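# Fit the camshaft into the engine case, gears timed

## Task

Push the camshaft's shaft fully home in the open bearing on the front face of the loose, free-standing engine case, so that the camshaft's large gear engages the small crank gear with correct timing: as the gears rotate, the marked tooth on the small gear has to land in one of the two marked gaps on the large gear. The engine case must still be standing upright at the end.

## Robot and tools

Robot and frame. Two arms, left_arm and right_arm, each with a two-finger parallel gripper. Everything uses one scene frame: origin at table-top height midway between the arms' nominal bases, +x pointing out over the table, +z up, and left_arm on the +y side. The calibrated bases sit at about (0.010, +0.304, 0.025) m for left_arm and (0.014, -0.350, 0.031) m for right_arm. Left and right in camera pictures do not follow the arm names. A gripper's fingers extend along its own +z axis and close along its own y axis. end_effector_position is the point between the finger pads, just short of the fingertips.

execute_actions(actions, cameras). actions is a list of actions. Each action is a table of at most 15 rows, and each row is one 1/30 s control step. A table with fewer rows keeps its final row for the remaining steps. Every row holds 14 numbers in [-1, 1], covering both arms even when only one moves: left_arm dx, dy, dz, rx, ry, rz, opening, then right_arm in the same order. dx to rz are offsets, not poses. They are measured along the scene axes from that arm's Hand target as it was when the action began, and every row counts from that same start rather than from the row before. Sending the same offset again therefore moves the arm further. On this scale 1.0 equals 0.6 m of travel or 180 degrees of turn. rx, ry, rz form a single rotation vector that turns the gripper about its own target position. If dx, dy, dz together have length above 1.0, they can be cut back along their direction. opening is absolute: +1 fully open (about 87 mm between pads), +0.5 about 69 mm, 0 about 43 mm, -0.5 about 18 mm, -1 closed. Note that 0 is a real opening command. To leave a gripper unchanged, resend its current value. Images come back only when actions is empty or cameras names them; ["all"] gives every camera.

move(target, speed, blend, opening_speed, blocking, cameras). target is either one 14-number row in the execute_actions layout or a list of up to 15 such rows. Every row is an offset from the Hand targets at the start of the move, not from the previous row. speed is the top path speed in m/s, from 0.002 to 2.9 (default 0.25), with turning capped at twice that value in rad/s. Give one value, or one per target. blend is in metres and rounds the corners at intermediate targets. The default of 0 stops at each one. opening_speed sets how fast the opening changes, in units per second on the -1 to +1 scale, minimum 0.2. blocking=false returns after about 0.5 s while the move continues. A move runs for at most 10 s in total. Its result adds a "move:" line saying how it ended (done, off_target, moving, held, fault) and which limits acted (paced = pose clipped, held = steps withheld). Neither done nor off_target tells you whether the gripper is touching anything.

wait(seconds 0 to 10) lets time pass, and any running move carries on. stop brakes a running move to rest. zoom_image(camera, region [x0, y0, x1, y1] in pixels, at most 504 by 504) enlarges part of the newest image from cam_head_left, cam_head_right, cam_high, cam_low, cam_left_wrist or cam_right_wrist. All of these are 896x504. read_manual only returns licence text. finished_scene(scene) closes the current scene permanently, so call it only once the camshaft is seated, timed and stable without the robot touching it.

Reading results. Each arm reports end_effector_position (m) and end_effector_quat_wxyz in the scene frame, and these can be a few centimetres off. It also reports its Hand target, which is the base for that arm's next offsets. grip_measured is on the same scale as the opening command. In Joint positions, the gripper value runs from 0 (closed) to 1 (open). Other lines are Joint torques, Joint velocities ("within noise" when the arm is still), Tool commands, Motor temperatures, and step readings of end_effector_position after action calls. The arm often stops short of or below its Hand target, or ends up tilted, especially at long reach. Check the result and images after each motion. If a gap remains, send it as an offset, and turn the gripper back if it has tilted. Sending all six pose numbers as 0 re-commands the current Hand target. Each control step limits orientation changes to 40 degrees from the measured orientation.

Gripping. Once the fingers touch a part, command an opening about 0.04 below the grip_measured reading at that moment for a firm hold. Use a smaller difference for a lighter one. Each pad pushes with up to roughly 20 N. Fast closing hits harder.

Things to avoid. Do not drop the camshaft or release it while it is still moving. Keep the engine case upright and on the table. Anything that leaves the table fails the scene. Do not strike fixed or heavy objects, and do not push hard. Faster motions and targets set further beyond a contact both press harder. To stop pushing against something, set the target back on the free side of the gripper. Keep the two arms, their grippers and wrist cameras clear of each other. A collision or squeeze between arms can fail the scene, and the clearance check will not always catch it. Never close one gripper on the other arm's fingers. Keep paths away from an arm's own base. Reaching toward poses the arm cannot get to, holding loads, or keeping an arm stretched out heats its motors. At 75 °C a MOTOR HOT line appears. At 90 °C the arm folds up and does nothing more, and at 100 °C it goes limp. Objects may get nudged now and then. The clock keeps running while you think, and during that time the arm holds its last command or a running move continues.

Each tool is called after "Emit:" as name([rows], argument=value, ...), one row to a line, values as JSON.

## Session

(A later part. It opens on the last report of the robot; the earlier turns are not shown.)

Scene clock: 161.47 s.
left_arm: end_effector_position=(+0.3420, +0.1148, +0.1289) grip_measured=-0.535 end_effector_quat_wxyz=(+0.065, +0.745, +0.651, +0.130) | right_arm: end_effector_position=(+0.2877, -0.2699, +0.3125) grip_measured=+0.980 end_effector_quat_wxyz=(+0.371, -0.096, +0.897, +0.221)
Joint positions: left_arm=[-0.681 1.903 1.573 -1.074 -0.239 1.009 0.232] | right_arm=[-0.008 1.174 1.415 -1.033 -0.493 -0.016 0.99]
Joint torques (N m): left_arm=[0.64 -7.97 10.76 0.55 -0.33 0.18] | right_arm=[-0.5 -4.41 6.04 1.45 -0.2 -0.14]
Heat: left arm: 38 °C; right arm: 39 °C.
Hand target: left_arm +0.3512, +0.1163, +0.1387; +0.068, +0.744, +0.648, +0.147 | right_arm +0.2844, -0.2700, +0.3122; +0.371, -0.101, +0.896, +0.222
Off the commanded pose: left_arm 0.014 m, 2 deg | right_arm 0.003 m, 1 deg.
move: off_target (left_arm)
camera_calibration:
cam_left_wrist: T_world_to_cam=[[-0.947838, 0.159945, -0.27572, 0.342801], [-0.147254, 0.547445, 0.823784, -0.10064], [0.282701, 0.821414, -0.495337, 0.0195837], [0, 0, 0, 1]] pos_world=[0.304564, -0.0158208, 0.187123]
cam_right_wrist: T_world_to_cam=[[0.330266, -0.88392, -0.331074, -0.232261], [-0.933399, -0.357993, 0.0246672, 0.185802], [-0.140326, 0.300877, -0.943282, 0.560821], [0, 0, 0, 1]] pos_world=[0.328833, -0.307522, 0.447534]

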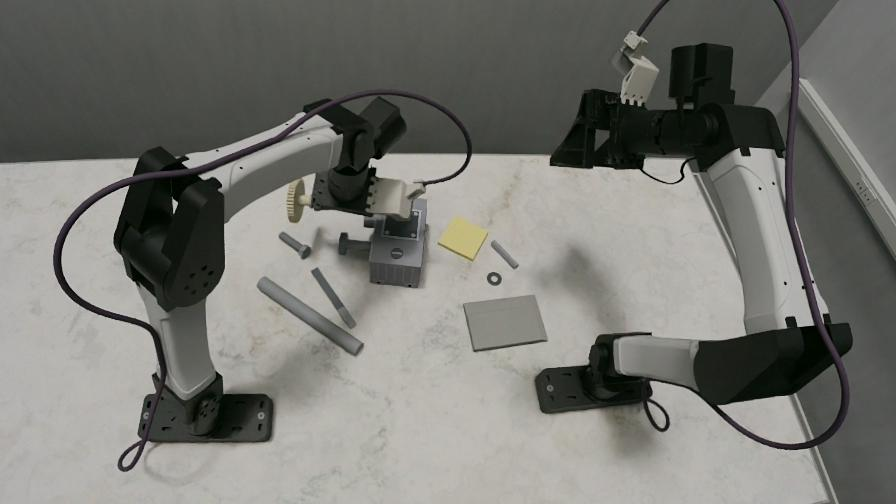

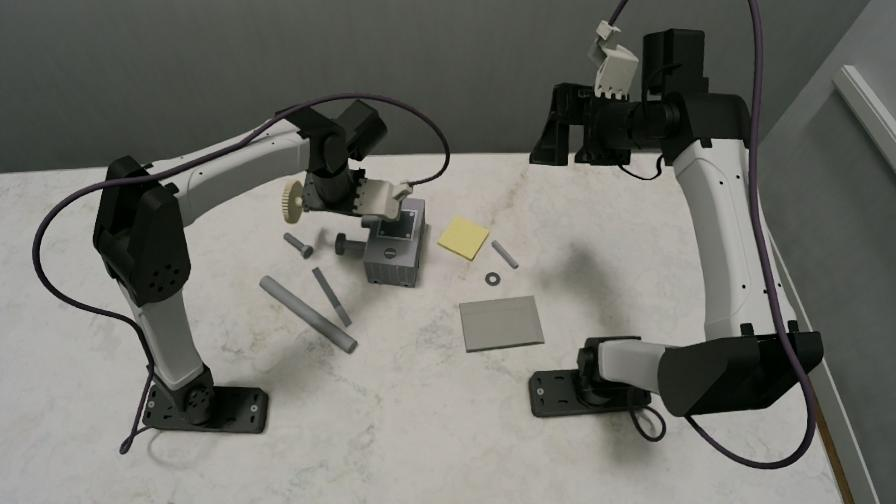

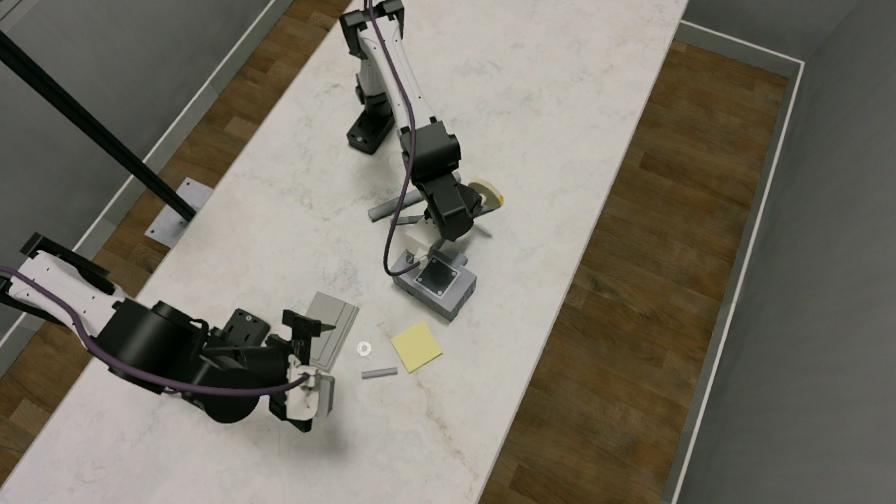

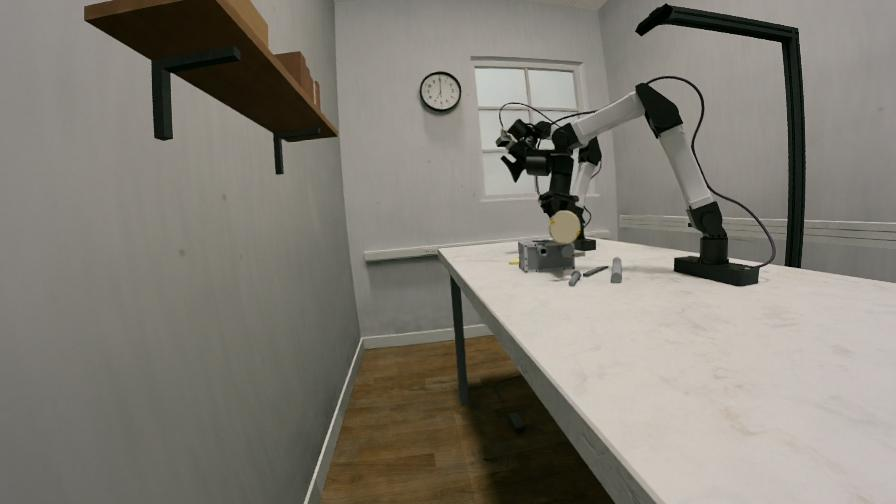

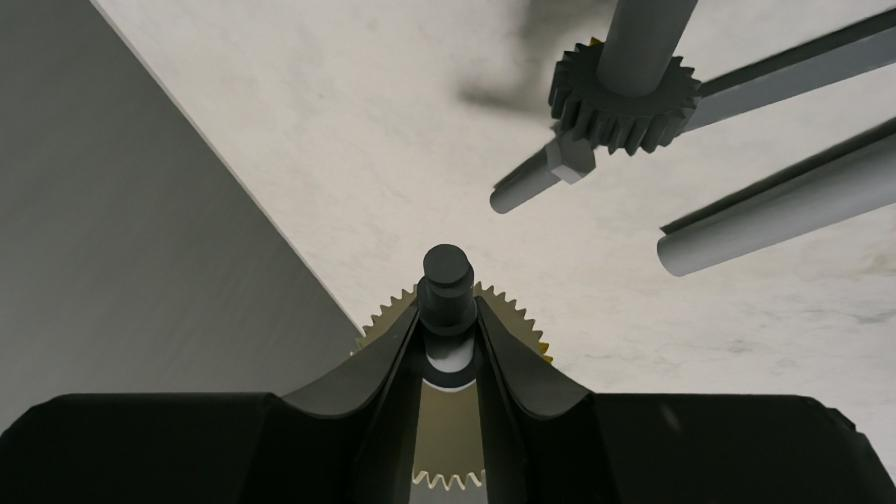

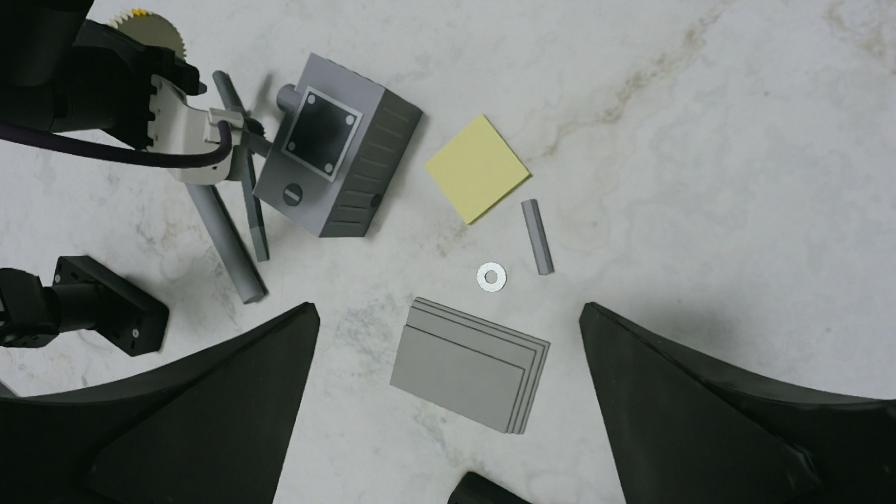

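Emit:
move(target=[0.008,0,-0.05,0,0,0,-0.9,0.276,0.36,-0.187,-0.147,0.245,-0.067,0], speed=0.2, cameras=["all"])

Scene clock: 188.93 s.
left_arm: end_effector_position=(+0.3504, +0.1108, +0.1112) grip_measured=-0.535 end_effector_quat_wxyz=(+0.072, +0.745, +0.650, +0.131) | right_arm: end_effector_position=(+0.4437, -0.0602, +0.2003) grip_measured=+0.000 end_effector_quat_wxyz=(+0.181, +0.016, +0.976, +0.123)
Joint positions: left_arm=[-0.675 1.932 1.54 -0.995 -0.239 1.018 0.232] | right_arm=[0.545 2.5 2.84 -1.469 -0.017 0.579 0.5]
Joint torques (N m): left_arm=[0.81 -8.23 6.48 0.91 -0.34 0.16] | right_arm=[0.05 -13.24 8.65 1.27 0.12 0.13]
Motor temperatures (°C): left_arm=[20 32 41 31 22 22 23] | right_arm=[22 39 31 27 19 22 20]
Heat: left arm: 41 °C; right arm: 39 °C.
Hand target: left_arm +0.3561, +0.1163, +0.1088; +0.069, +0.744, +0.649, +0.147 | right_arm +0.4501, -0.0542, +0.1999; +0.000, +0.000, +1.000, -0.001
Off the commanded pose: left_arm 0.008 m, 2 deg | right_arm 0.009 m, 25 deg.
elbow stopped short (right arm): the move would have taken joint 3 (elbow) straighter than the controller allows.
move: off_target (right_arm)
camera_calibration:
cam_left_wrist: T_world_to_cam=[[-0.944114, 0.159295, -0.288572, 0.346644], [-0.156184, 0.554762, 0.817218, -0.0795856], [0.290268, 0.816617, -0.498879, 0.00997307], [0, 0, 0, 1]] pos_world=[0.311946, -0.0192118, 0.170046]
cam_right_wrist: T_world_to_cam=[[0.006716, -0.968489, -0.248967, -0.0135144], [-0.87442, -0.126473, 0.468396, 0.308133], [-0.485124, 0.214556, -0.847715, 0.542338], [0, 0, 0, 1]] pos_world=[0.53263, -0.0904799, 0.312055]

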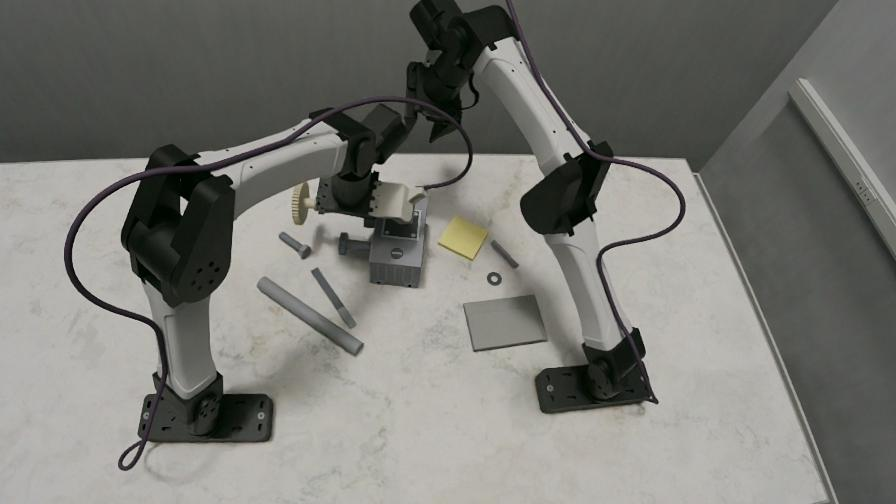

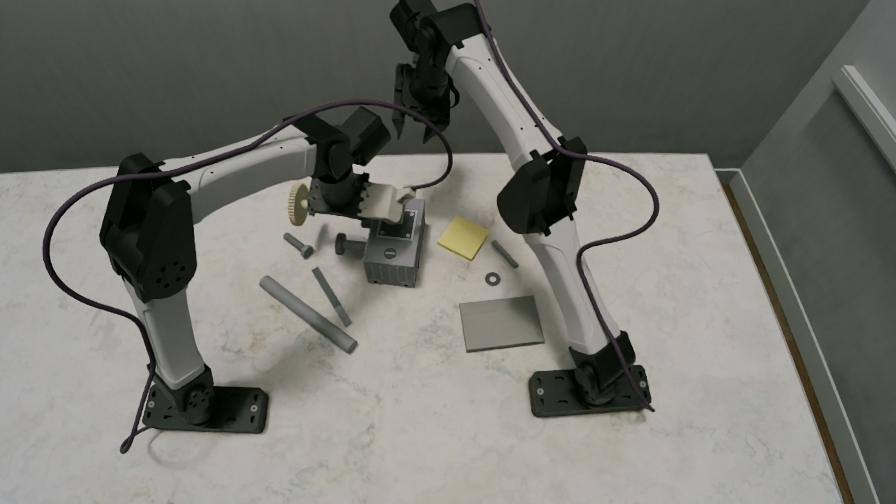

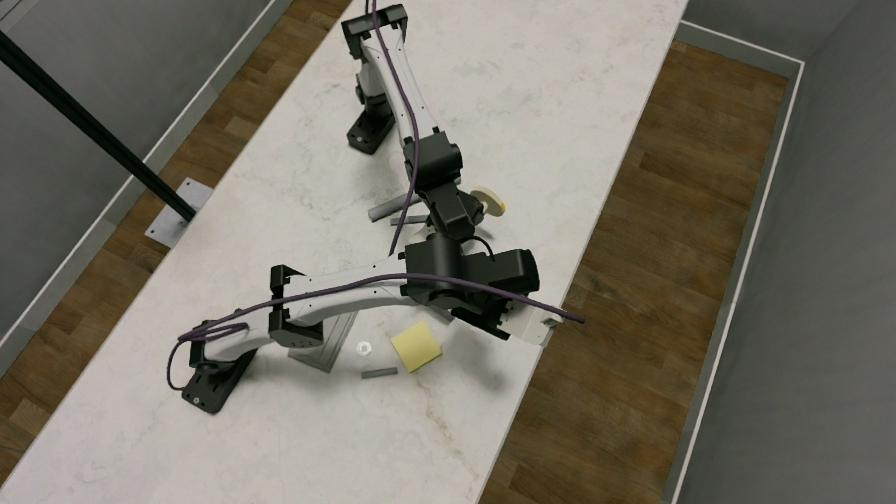

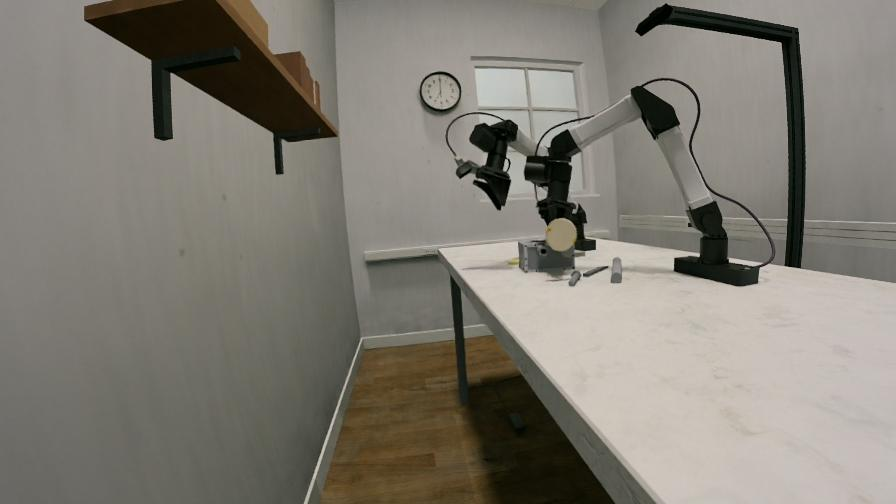

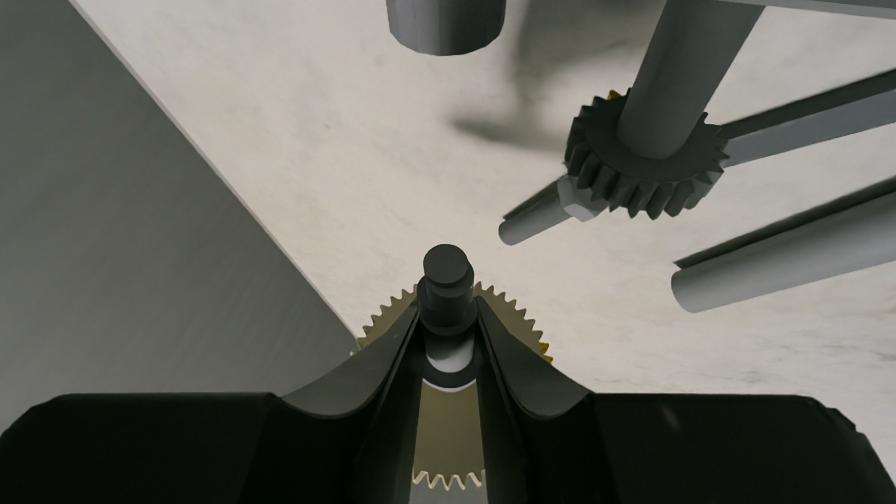

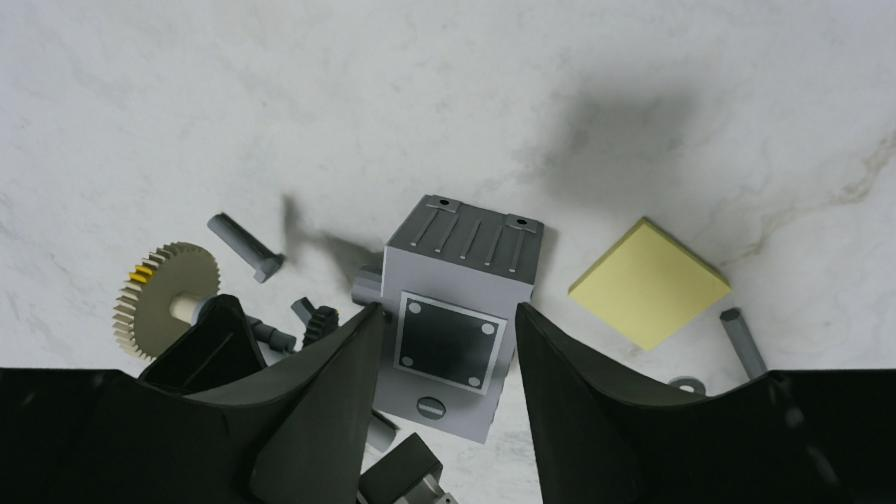

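Emit:
zoom_image(camera="cam_right_wrist", region=[180, 220, 420, 400])

Emit:
zoom_image(camera="cam_head_left", region=[270, 150, 450, 300])

Emit:
zoom_image(camera="cam_low", region=[510, 210, 610, 290])

Scaled by 2.100.

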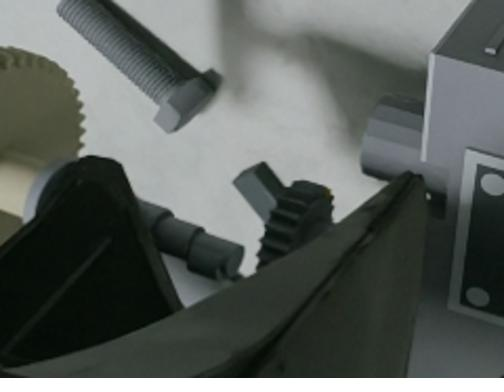

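Scaled by 2.800.

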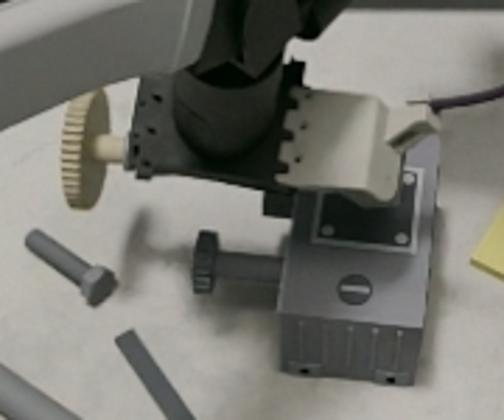

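Scaled by 5.040.

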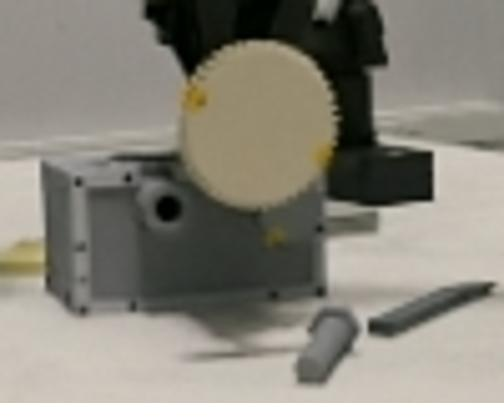

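Emit:
move(target=[0.026,0.004,-0.05,0,0,0,-0.9,0,0,0,0,0,0,0], speed=0.12, cameras=["cam_head_left","cam_left_wrist","cam_right_wrist","cam_low"])

Emit:
zoom_image(camera="cam_right_wrist", region=[180, 220, 420, 400])

Emit:
zoom_image(camera="cam_low", region=[510, 210, 610, 290])

Emit:
zoom_image(camera="cam_head_left", region=[270, 150, 450, 300])

Scene clock: 215.90 s.
left_arm: end_effector_position=(+0.3667, +0.1150, +0.0798) grip_measured=-0.535 end_effector_quat_wxyz=(+0.069, +0.744, +0.651, +0.134) | right_arm: end_effector_position=(+0.4437, -0.0601, +0.2003) grip_measured=+0.000 end_effector_quat_wxyz=(+0.181, +0.016, +0.976, +0.123)
Joint positions: left_arm=[-0.642 1.997 1.503 -0.891 -0.239 1.048 0.232] | right_arm=[0.545 2.5 2.84 -1.469 -0.017 0.58 0.5]
Joint torques (N m): left_arm=[0.58 -8.87 6.6 0.91 -0.27 0.14] | right_arm=[0.1 -13.19 8.58 1.26 0.12 0.12]
Heat: left arm: 39 °C; right arm: 43 °C.
Hand target: left_arm +0.3715, +0.1187, +0.0787; +0.068, +0.744, +0.649, +0.147 | right_arm +0.4501, -0.0542, +0.1999; +0.000, +0.000, +1.000, -0.001
Off the commanded pose: left_arm 0.006 m, 2 deg | right_arm 0.009 m, 25 deg.
elbow stopped short (right arm): the move would have taken joint 3 (elbow) straighter than the controller allows.
move: off_target (right_arm)
camera_calibration:
cam_left_wrist: T_world_to_cam=[[-0.944854, 0.158108, -0.286797, 0.352596], [-0.157678, 0.547921, 0.821535, -0.0527498], [0.287033, 0.821453, -0.492775, -0.0136654], [0, 0, 0, 1]] pos_world=[0.328757, -0.01562, 0.137725]
cam_right_wrist: T_world_to_cam=[[0.00575607, -0.968342, -0.249559, -0.0129015], [-0.874546, -0.125892, 0.468317, 0.308264], [-0.484909, 0.215555, -0.847584, 0.542293], [0, 0, 0, 1]] pos_world=[0.532628, -0.0905792, 0.312054]
Images, in order (width x height): cam_head_left 896x504, cam_low 896x504, cam_left_wrist 896x504, cam_right_wrist 896x504.

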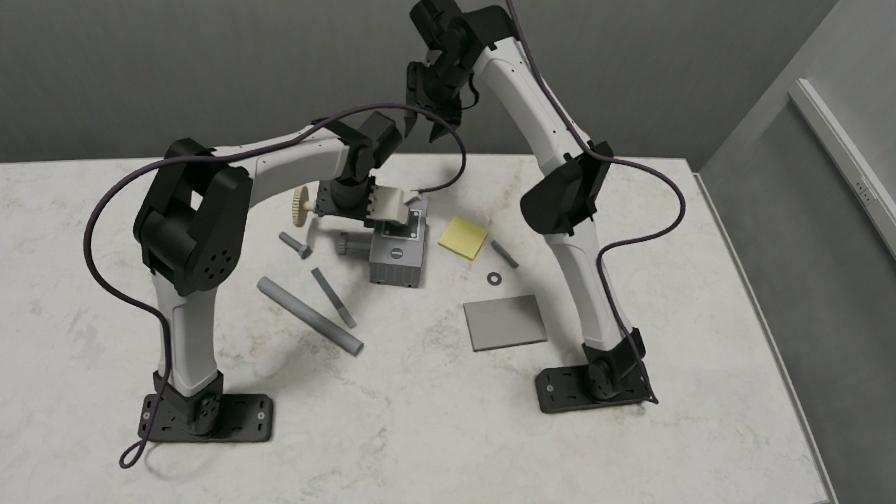

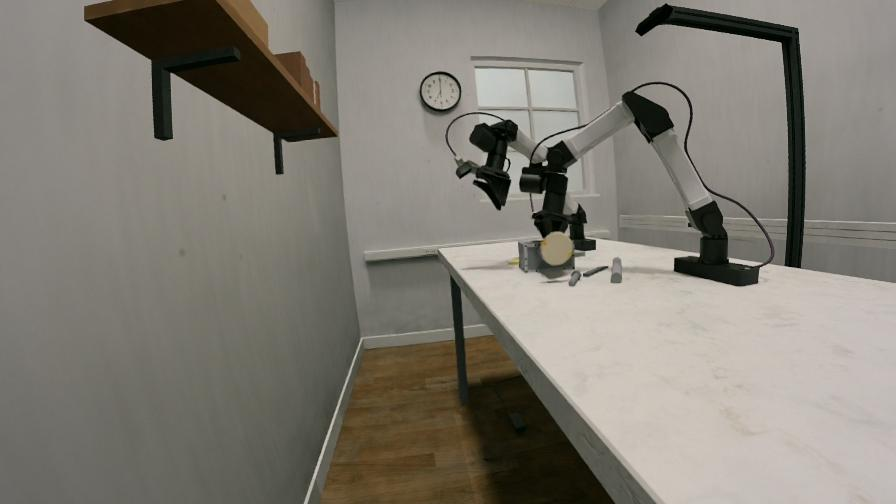

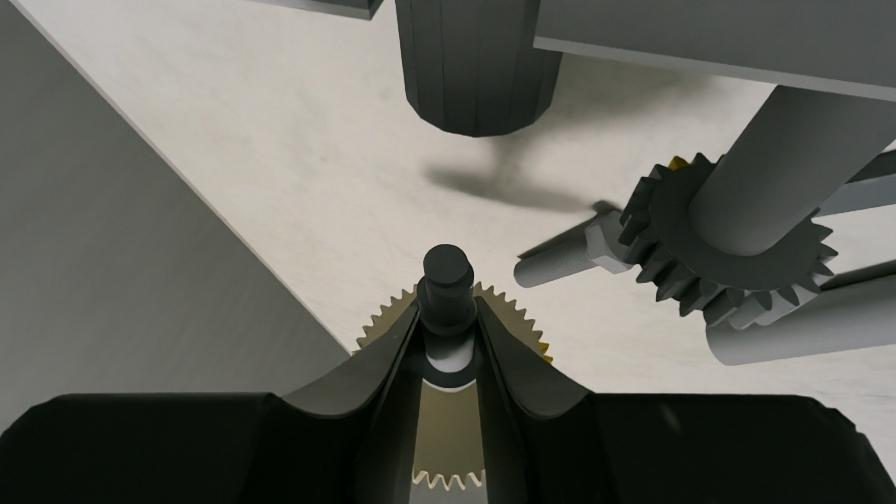

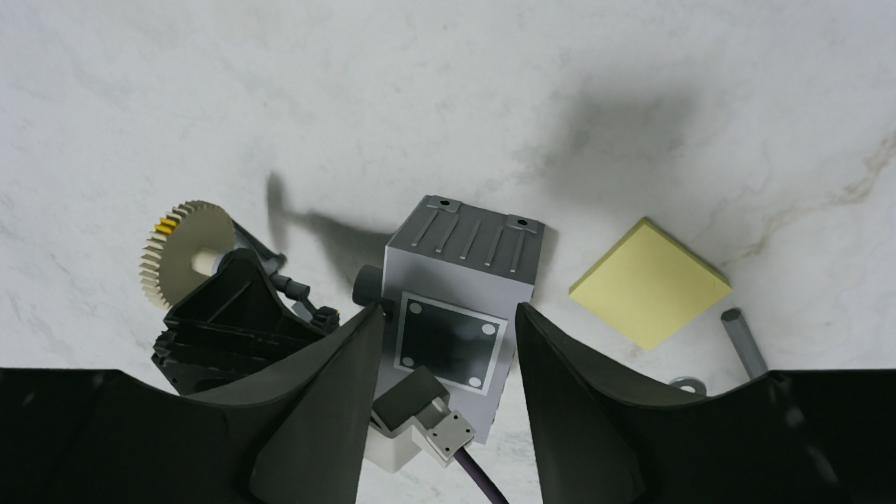

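Scaled by 2.100.

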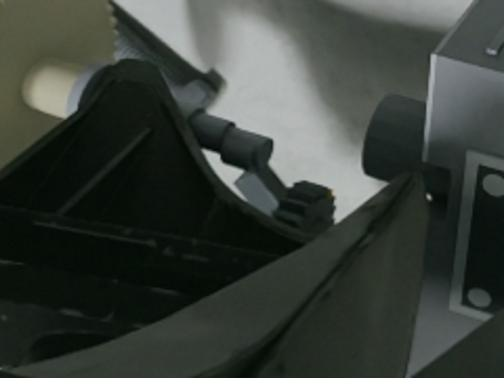

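Scaled by 5.040.

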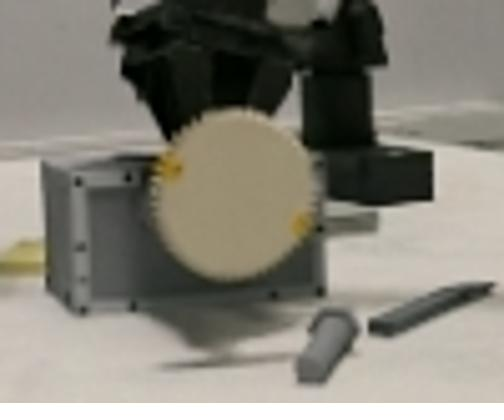

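Scaled by 2.800.

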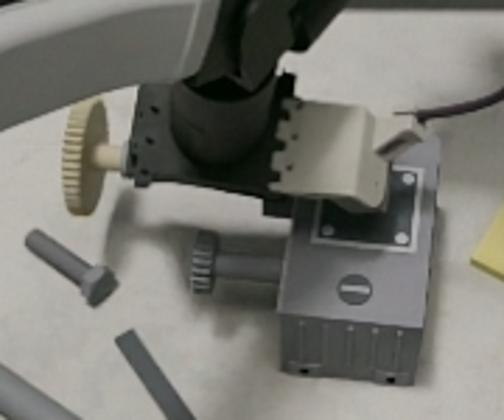

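Emit:
move(target=[-0.003,0,-0.02,0,0,0,-0.9,0,0,0,0,0,0,0], speed=0.05, cameras=["all"])

Scene clock: 251.50 s.
left_arm: end_effector_position=(+0.3660, +0.1156, +0.0689) grip_measured=-0.535 end_effector_quat_wxyz=(+0.070, +0.744, +0.651, +0.134) | right_arm: end_effector_position=(+0.4437, -0.0601, +0.2003) grip_measured=+0.000 end_effector_quat_wxyz=(+0.181, +0.016, +0.976, +0.123)
Joint positions: left_arm=[-0.642 2.003 1.467 -0.846 -0.239 1.049 0.232] | right_arm=[0.545 2.5 2.84 -1.469 -0.017 0.58 0.5]
Joint torques (N m): left_arm=[0.28 -8.69 6.48 0.9 -0.26 0.12] | right_arm=[0.09 -13.19 8.61 1.27 0.13 0.13]
Motor temperatures (°C): left_arm=[20 34 38 30 22 22 23] | right_arm=[22 47 33 27 19 22 20]
Heat: left arm: 38 °C; right arm: 47 °C.
Hand target: left_arm +0.3697, +0.1187, +0.0666; +0.068, +0.744, +0.649, +0.147 | right_arm +0.4501, -0.0542, +0.1999; +0.000, +0.000, +1.000, -0.001
Off the commanded pose: left_arm 0.005 m, 2 deg | right_arm 0.009 m, 25 deg.
elbow stopped short (right arm): the move would have taken joint 3 (elbow) straighter than the controller allows.
move: off_target (right_arm)
camera_calibration:
cam_left_wrist: T_world_to_cam=[[-0.944216, 0.157929, -0.288987, 0.348631], [-0.1592, 0.549278, 0.820335, -0.043818], [0.288289, 0.82058, -0.493495, -0.0195867], [0, 0, 0, 1]] pos_world=[0.327854, -0.0149183, 0.127029]
cam_right_wrist: T_world_to_cam=[[0.00575607, -0.968342, -0.249559, -0.0129015], [-0.874546, -0.125892, 0.468317, 0.308264], [-0.484909, 0.215555, -0.847584, 0.542293], [0, 0, 0, 1]] pos_world=[0.532628, -0.0905792, 0.312054]

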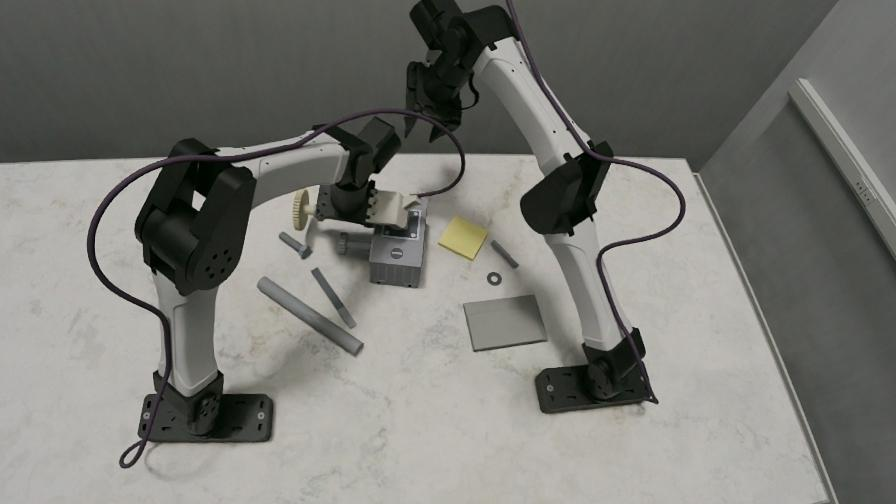

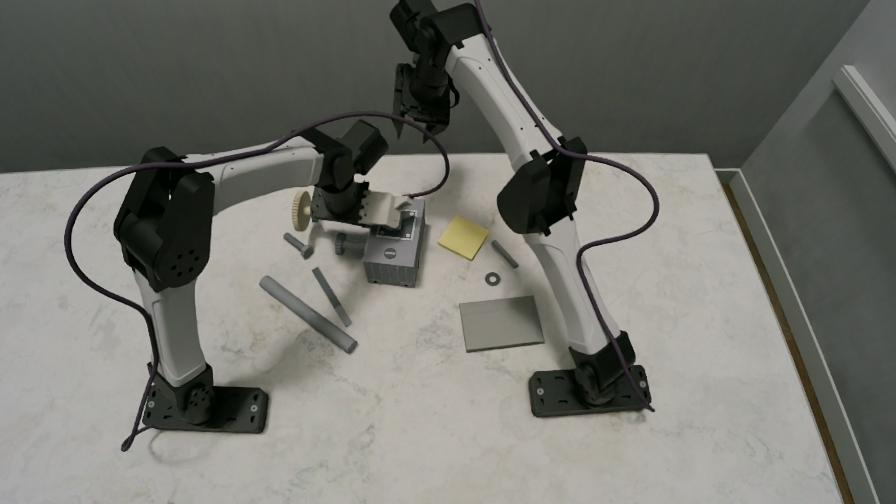

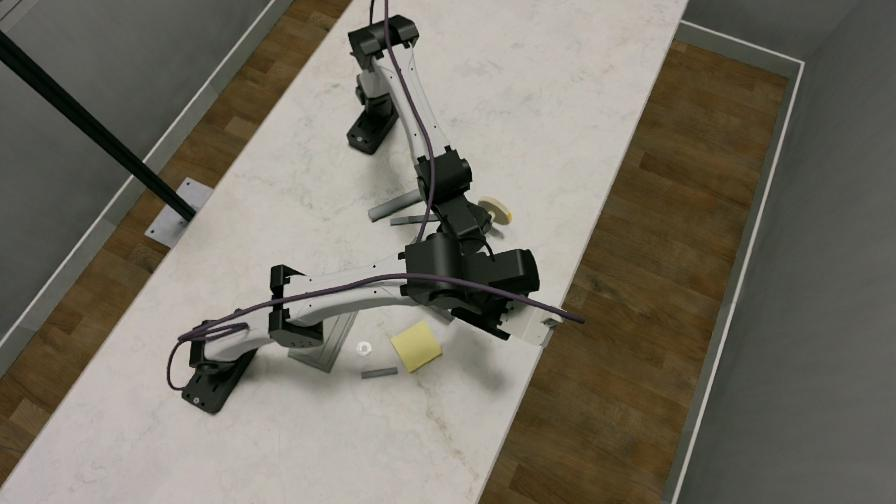

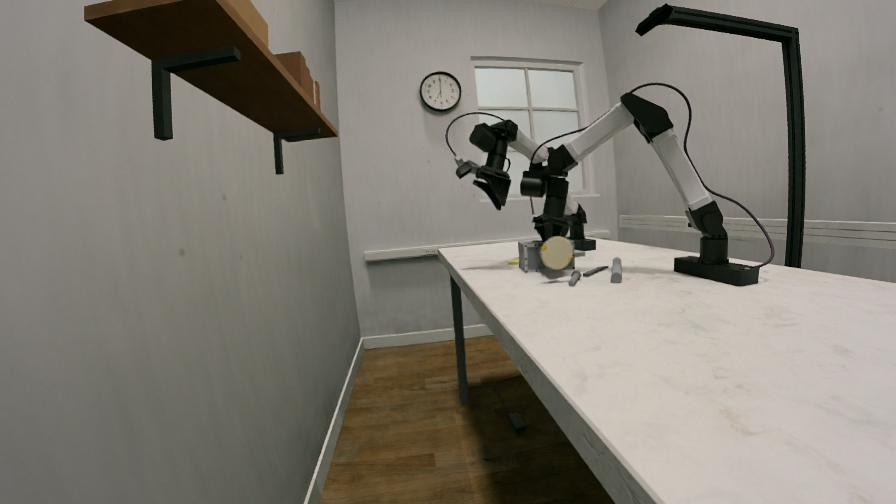

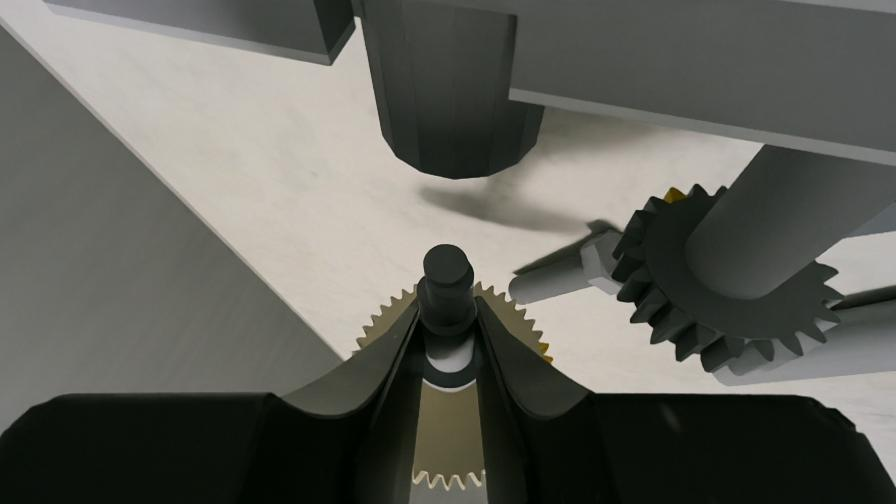

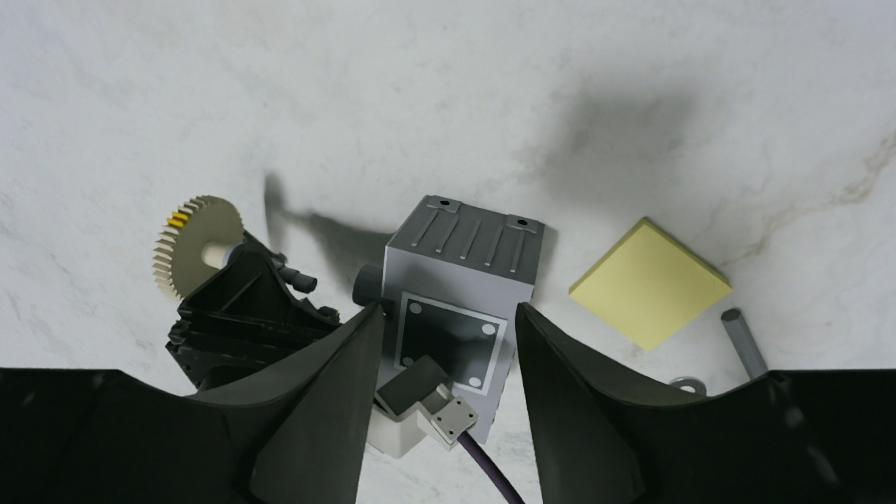

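Emit:
zoom_image(camera="cam_low", region=[490, 190, 620, 290])

Emit:
zoom_image(camera="cam_head_right", region=[270, 160, 450, 300])

Emit:
move(target=[-0.002,0,-0.013,0,0,0,-0.9,0,0,0,0,0,0,0], speed=0.04, cameras=["cam_left_wrist","cam_low","cam_right_wrist"])

Emit:
zoom_image(camera="cam_low", region=[490, 190, 620, 290])

Scaled by 3.877.

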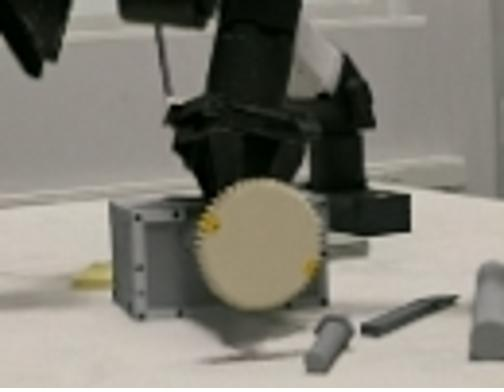

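Scaled by 2.800.

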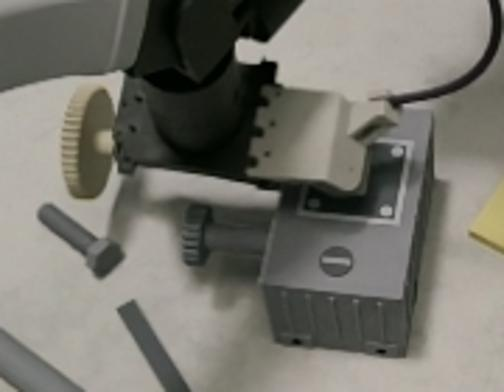

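Scene clock: 258.80 s.
left_arm: end_effector_position=(+0.3653, +0.1161, +0.0613) grip_measured=-0.535 end_effector_quat_wxyz=(+0.070, +0.744, +0.651, +0.134) | right_arm: end_effector_position=(+0.4437, -0.0601, +0.2003) grip_measured=+0.000 end_effector_quat_wxyz=(+0.181, +0.016, +0.976, +0.123)
Joint positions: left_arm=[-0.642 2.009 1.443 -0.817 -0.239 1.049 0.232] | right_arm=[0.545 2.5 2.84 -1.469 -0.017 0.58 0.5]
Joint torques (N m): left_arm=[0.09 -8.62 6.39 0.9 -0.28 0.11] | right_arm=[0.09 -13.15 8.65 1.28 0.12 0.13]
Heat: left arm: 38 °C; right arm: 47 °C.
Hand target: left_arm +0.3686, +0.1187, +0.0589; +0.068, +0.744, +0.649, +0.147 | right_arm +0.4501, -0.0542, +0.1999; +0.000, +0.000, +1.000, -0.001
Off the commanded pose: left_arm 0.005 m, 2 deg | right_arm 0.009 m, 25 deg.
elbow stopped short (right arm): the move would have taken joint 3 (elbow) straighter than the controller allows.
move: off_target (right_arm)
camera_calibration:
cam_left_wrist: T_world_to_cam=[[-0.944216, 0.157929, -0.288987, 0.345789], [-0.1592, 0.549278, 0.820335, -0.0379536], [0.288289, 0.82058, -0.493495, -0.0235746], [0, 0, 0, 1]] pos_world=[0.327254, -0.0144183, 0.119429]
cam_right_wrist: T_world_to_cam=[[0.00575607, -0.968342, -0.249559, -0.0129015], [-0.874546, -0.125892, 0.468317, 0.308264], [-0.484909, 0.215555, -0.847584, 0.542293], [0, 0, 0, 1]] pos_world=[0.532628, -0.0905792, 0.312054]
Images, in order (width x height): cam_low 896x504, cam_left_wrist 896x504, cam_right_wrist 896x504.

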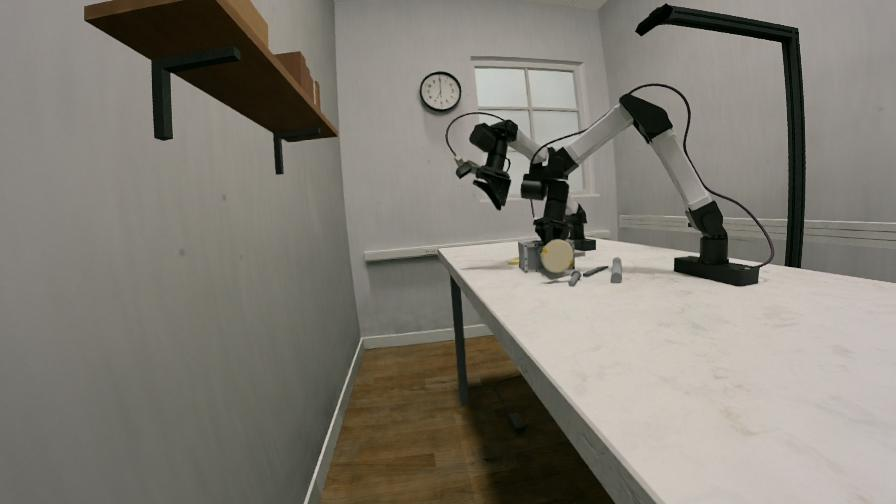

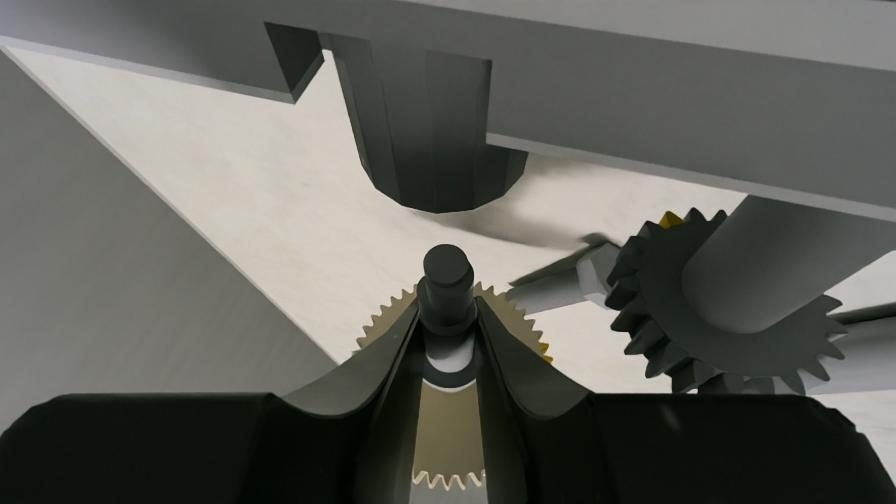

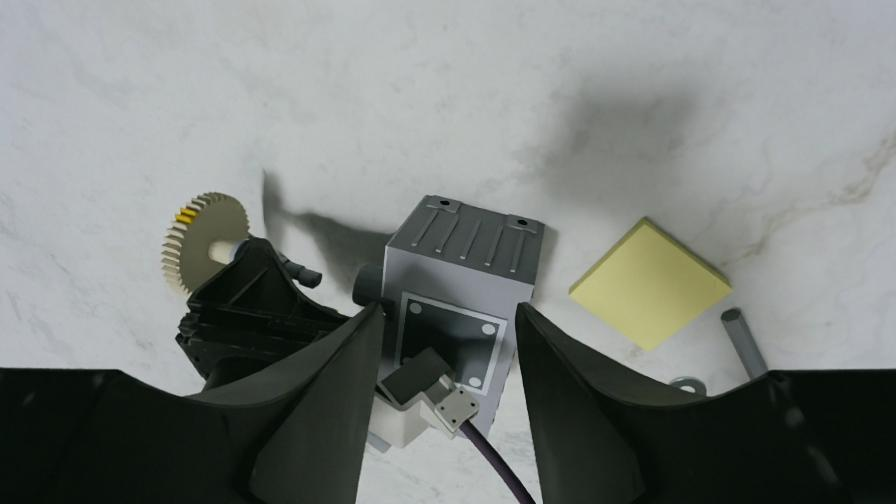

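Scaled by 3.877.

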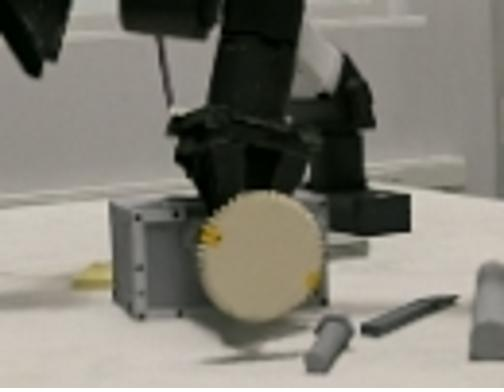

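Emit:
move(target=[-0.0085,-0.0593,-0.003,0,0,0,-0.9,0,0,0,0,0,0,0], speed=0.05, cameras=["cam_left_wrist","cam_right_wrist"])

Emit:
zoom_image(camera="cam_right_wrist", region=[150, 160, 450, 420])

Scene clock: 270.27 s.
left_arm: end_effector_position=(+0.3599, +0.0831, +0.0540) grip_measured=-0.535 end_effector_quat_wxyz=(+0.075, +0.745, +0.650, +0.130) | right_arm: end_effector_position=(+0.4437, -0.0601, +0.2003) grip_measured=+0.000 end_effector_quat_wxyz=(+0.181, +0.016, +0.976, +0.123)
Joint positions: left_arm=[-0.711 2.076 1.516 -0.83 -0.242 0.984 0.232] | right_arm=[0.545 2.5 2.84 -1.469 -0.017 0.58 0.5]
Joint torques (N m): left_arm=[-0.57 -8.29 9.8 0.52 -0.35 0.01] | right_arm=[0.1 -13.2 8.66 1.28 0.12 0.11]
Heat: left arm: 38 °C; right arm: 48 °C.
Hand target: left_arm +0.3635, +0.0831, +0.0572; +0.068, +0.744, +0.649, +0.147 | right_arm +0.4501, -0.0542, +0.1999; +0.000, +0.000, +1.000, -0.001
Off the commanded pose: left_arm 0.005 m, 2 deg | right_arm 0.009 m, 25 deg.
elbow stopped short (right arm): the move would have taken joint 3 (elbow) straighter than the controller allows.
move: off_target (right_arm)
camera_calibration:
cam_left_wrist: T_world_to_cam=[[-0.94306, 0.160486, -0.291345, 0.343182], [-0.156226, 0.559566, 0.813928, -0.0161865], [0.293651, 0.813099, -0.502633, 0.000599535], [0, 0, 0, 1]] pos_world=[0.320936, -0.0465061, 0.11346]
cam_right_wrist: T_world_to_cam=[[0.00575607, -0.968342, -0.249559, -0.0129015], [-0.874546, -0.125892, 0.468317, 0.308264], [-0.484909, 0.215555, -0.847584, 0.542293], [0, 0, 0, 1]] pos_world=[0.532628, -0.0905792, 0.312054]
Images, in order (width x height): cam_left_wrist 896x504, cam_right_wrist 896x504.

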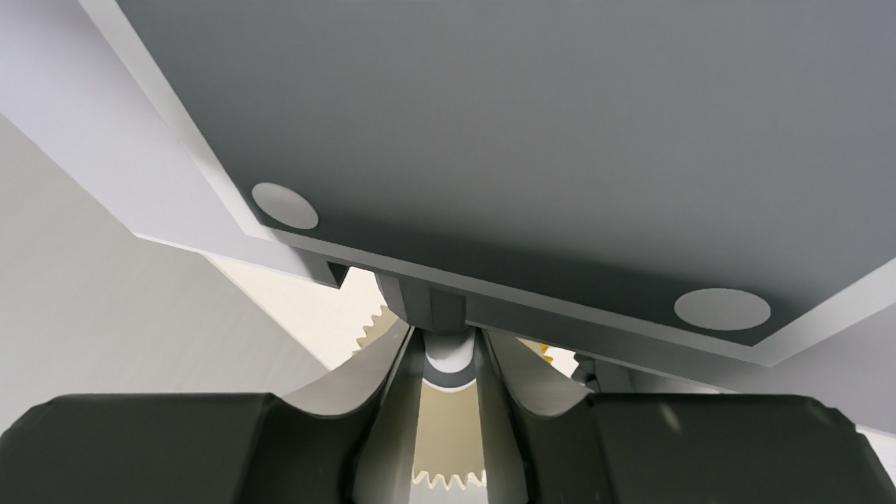

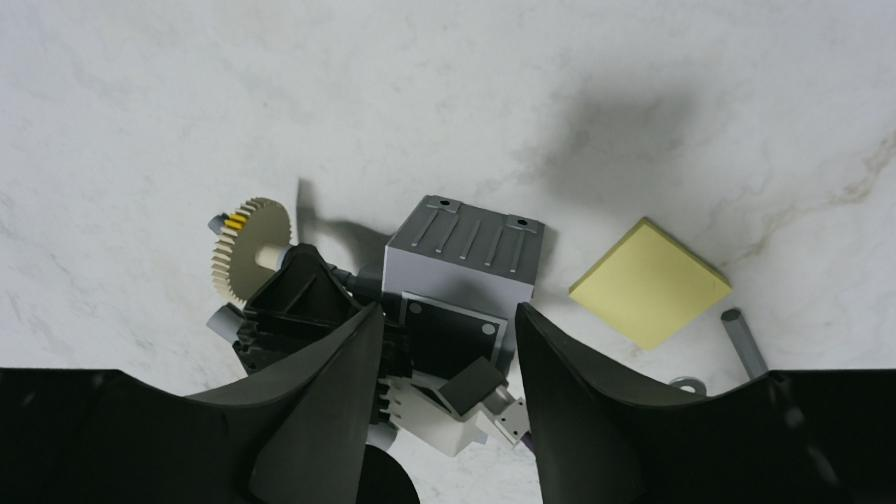

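Scaled by 1.680.

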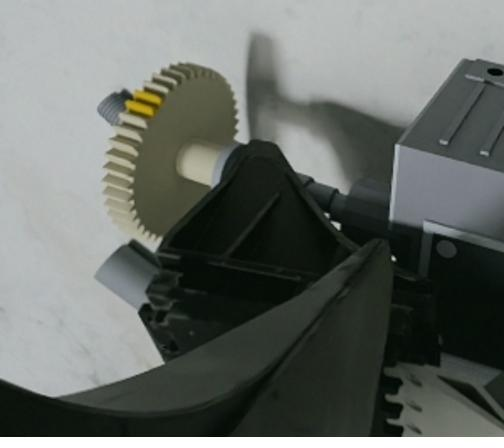

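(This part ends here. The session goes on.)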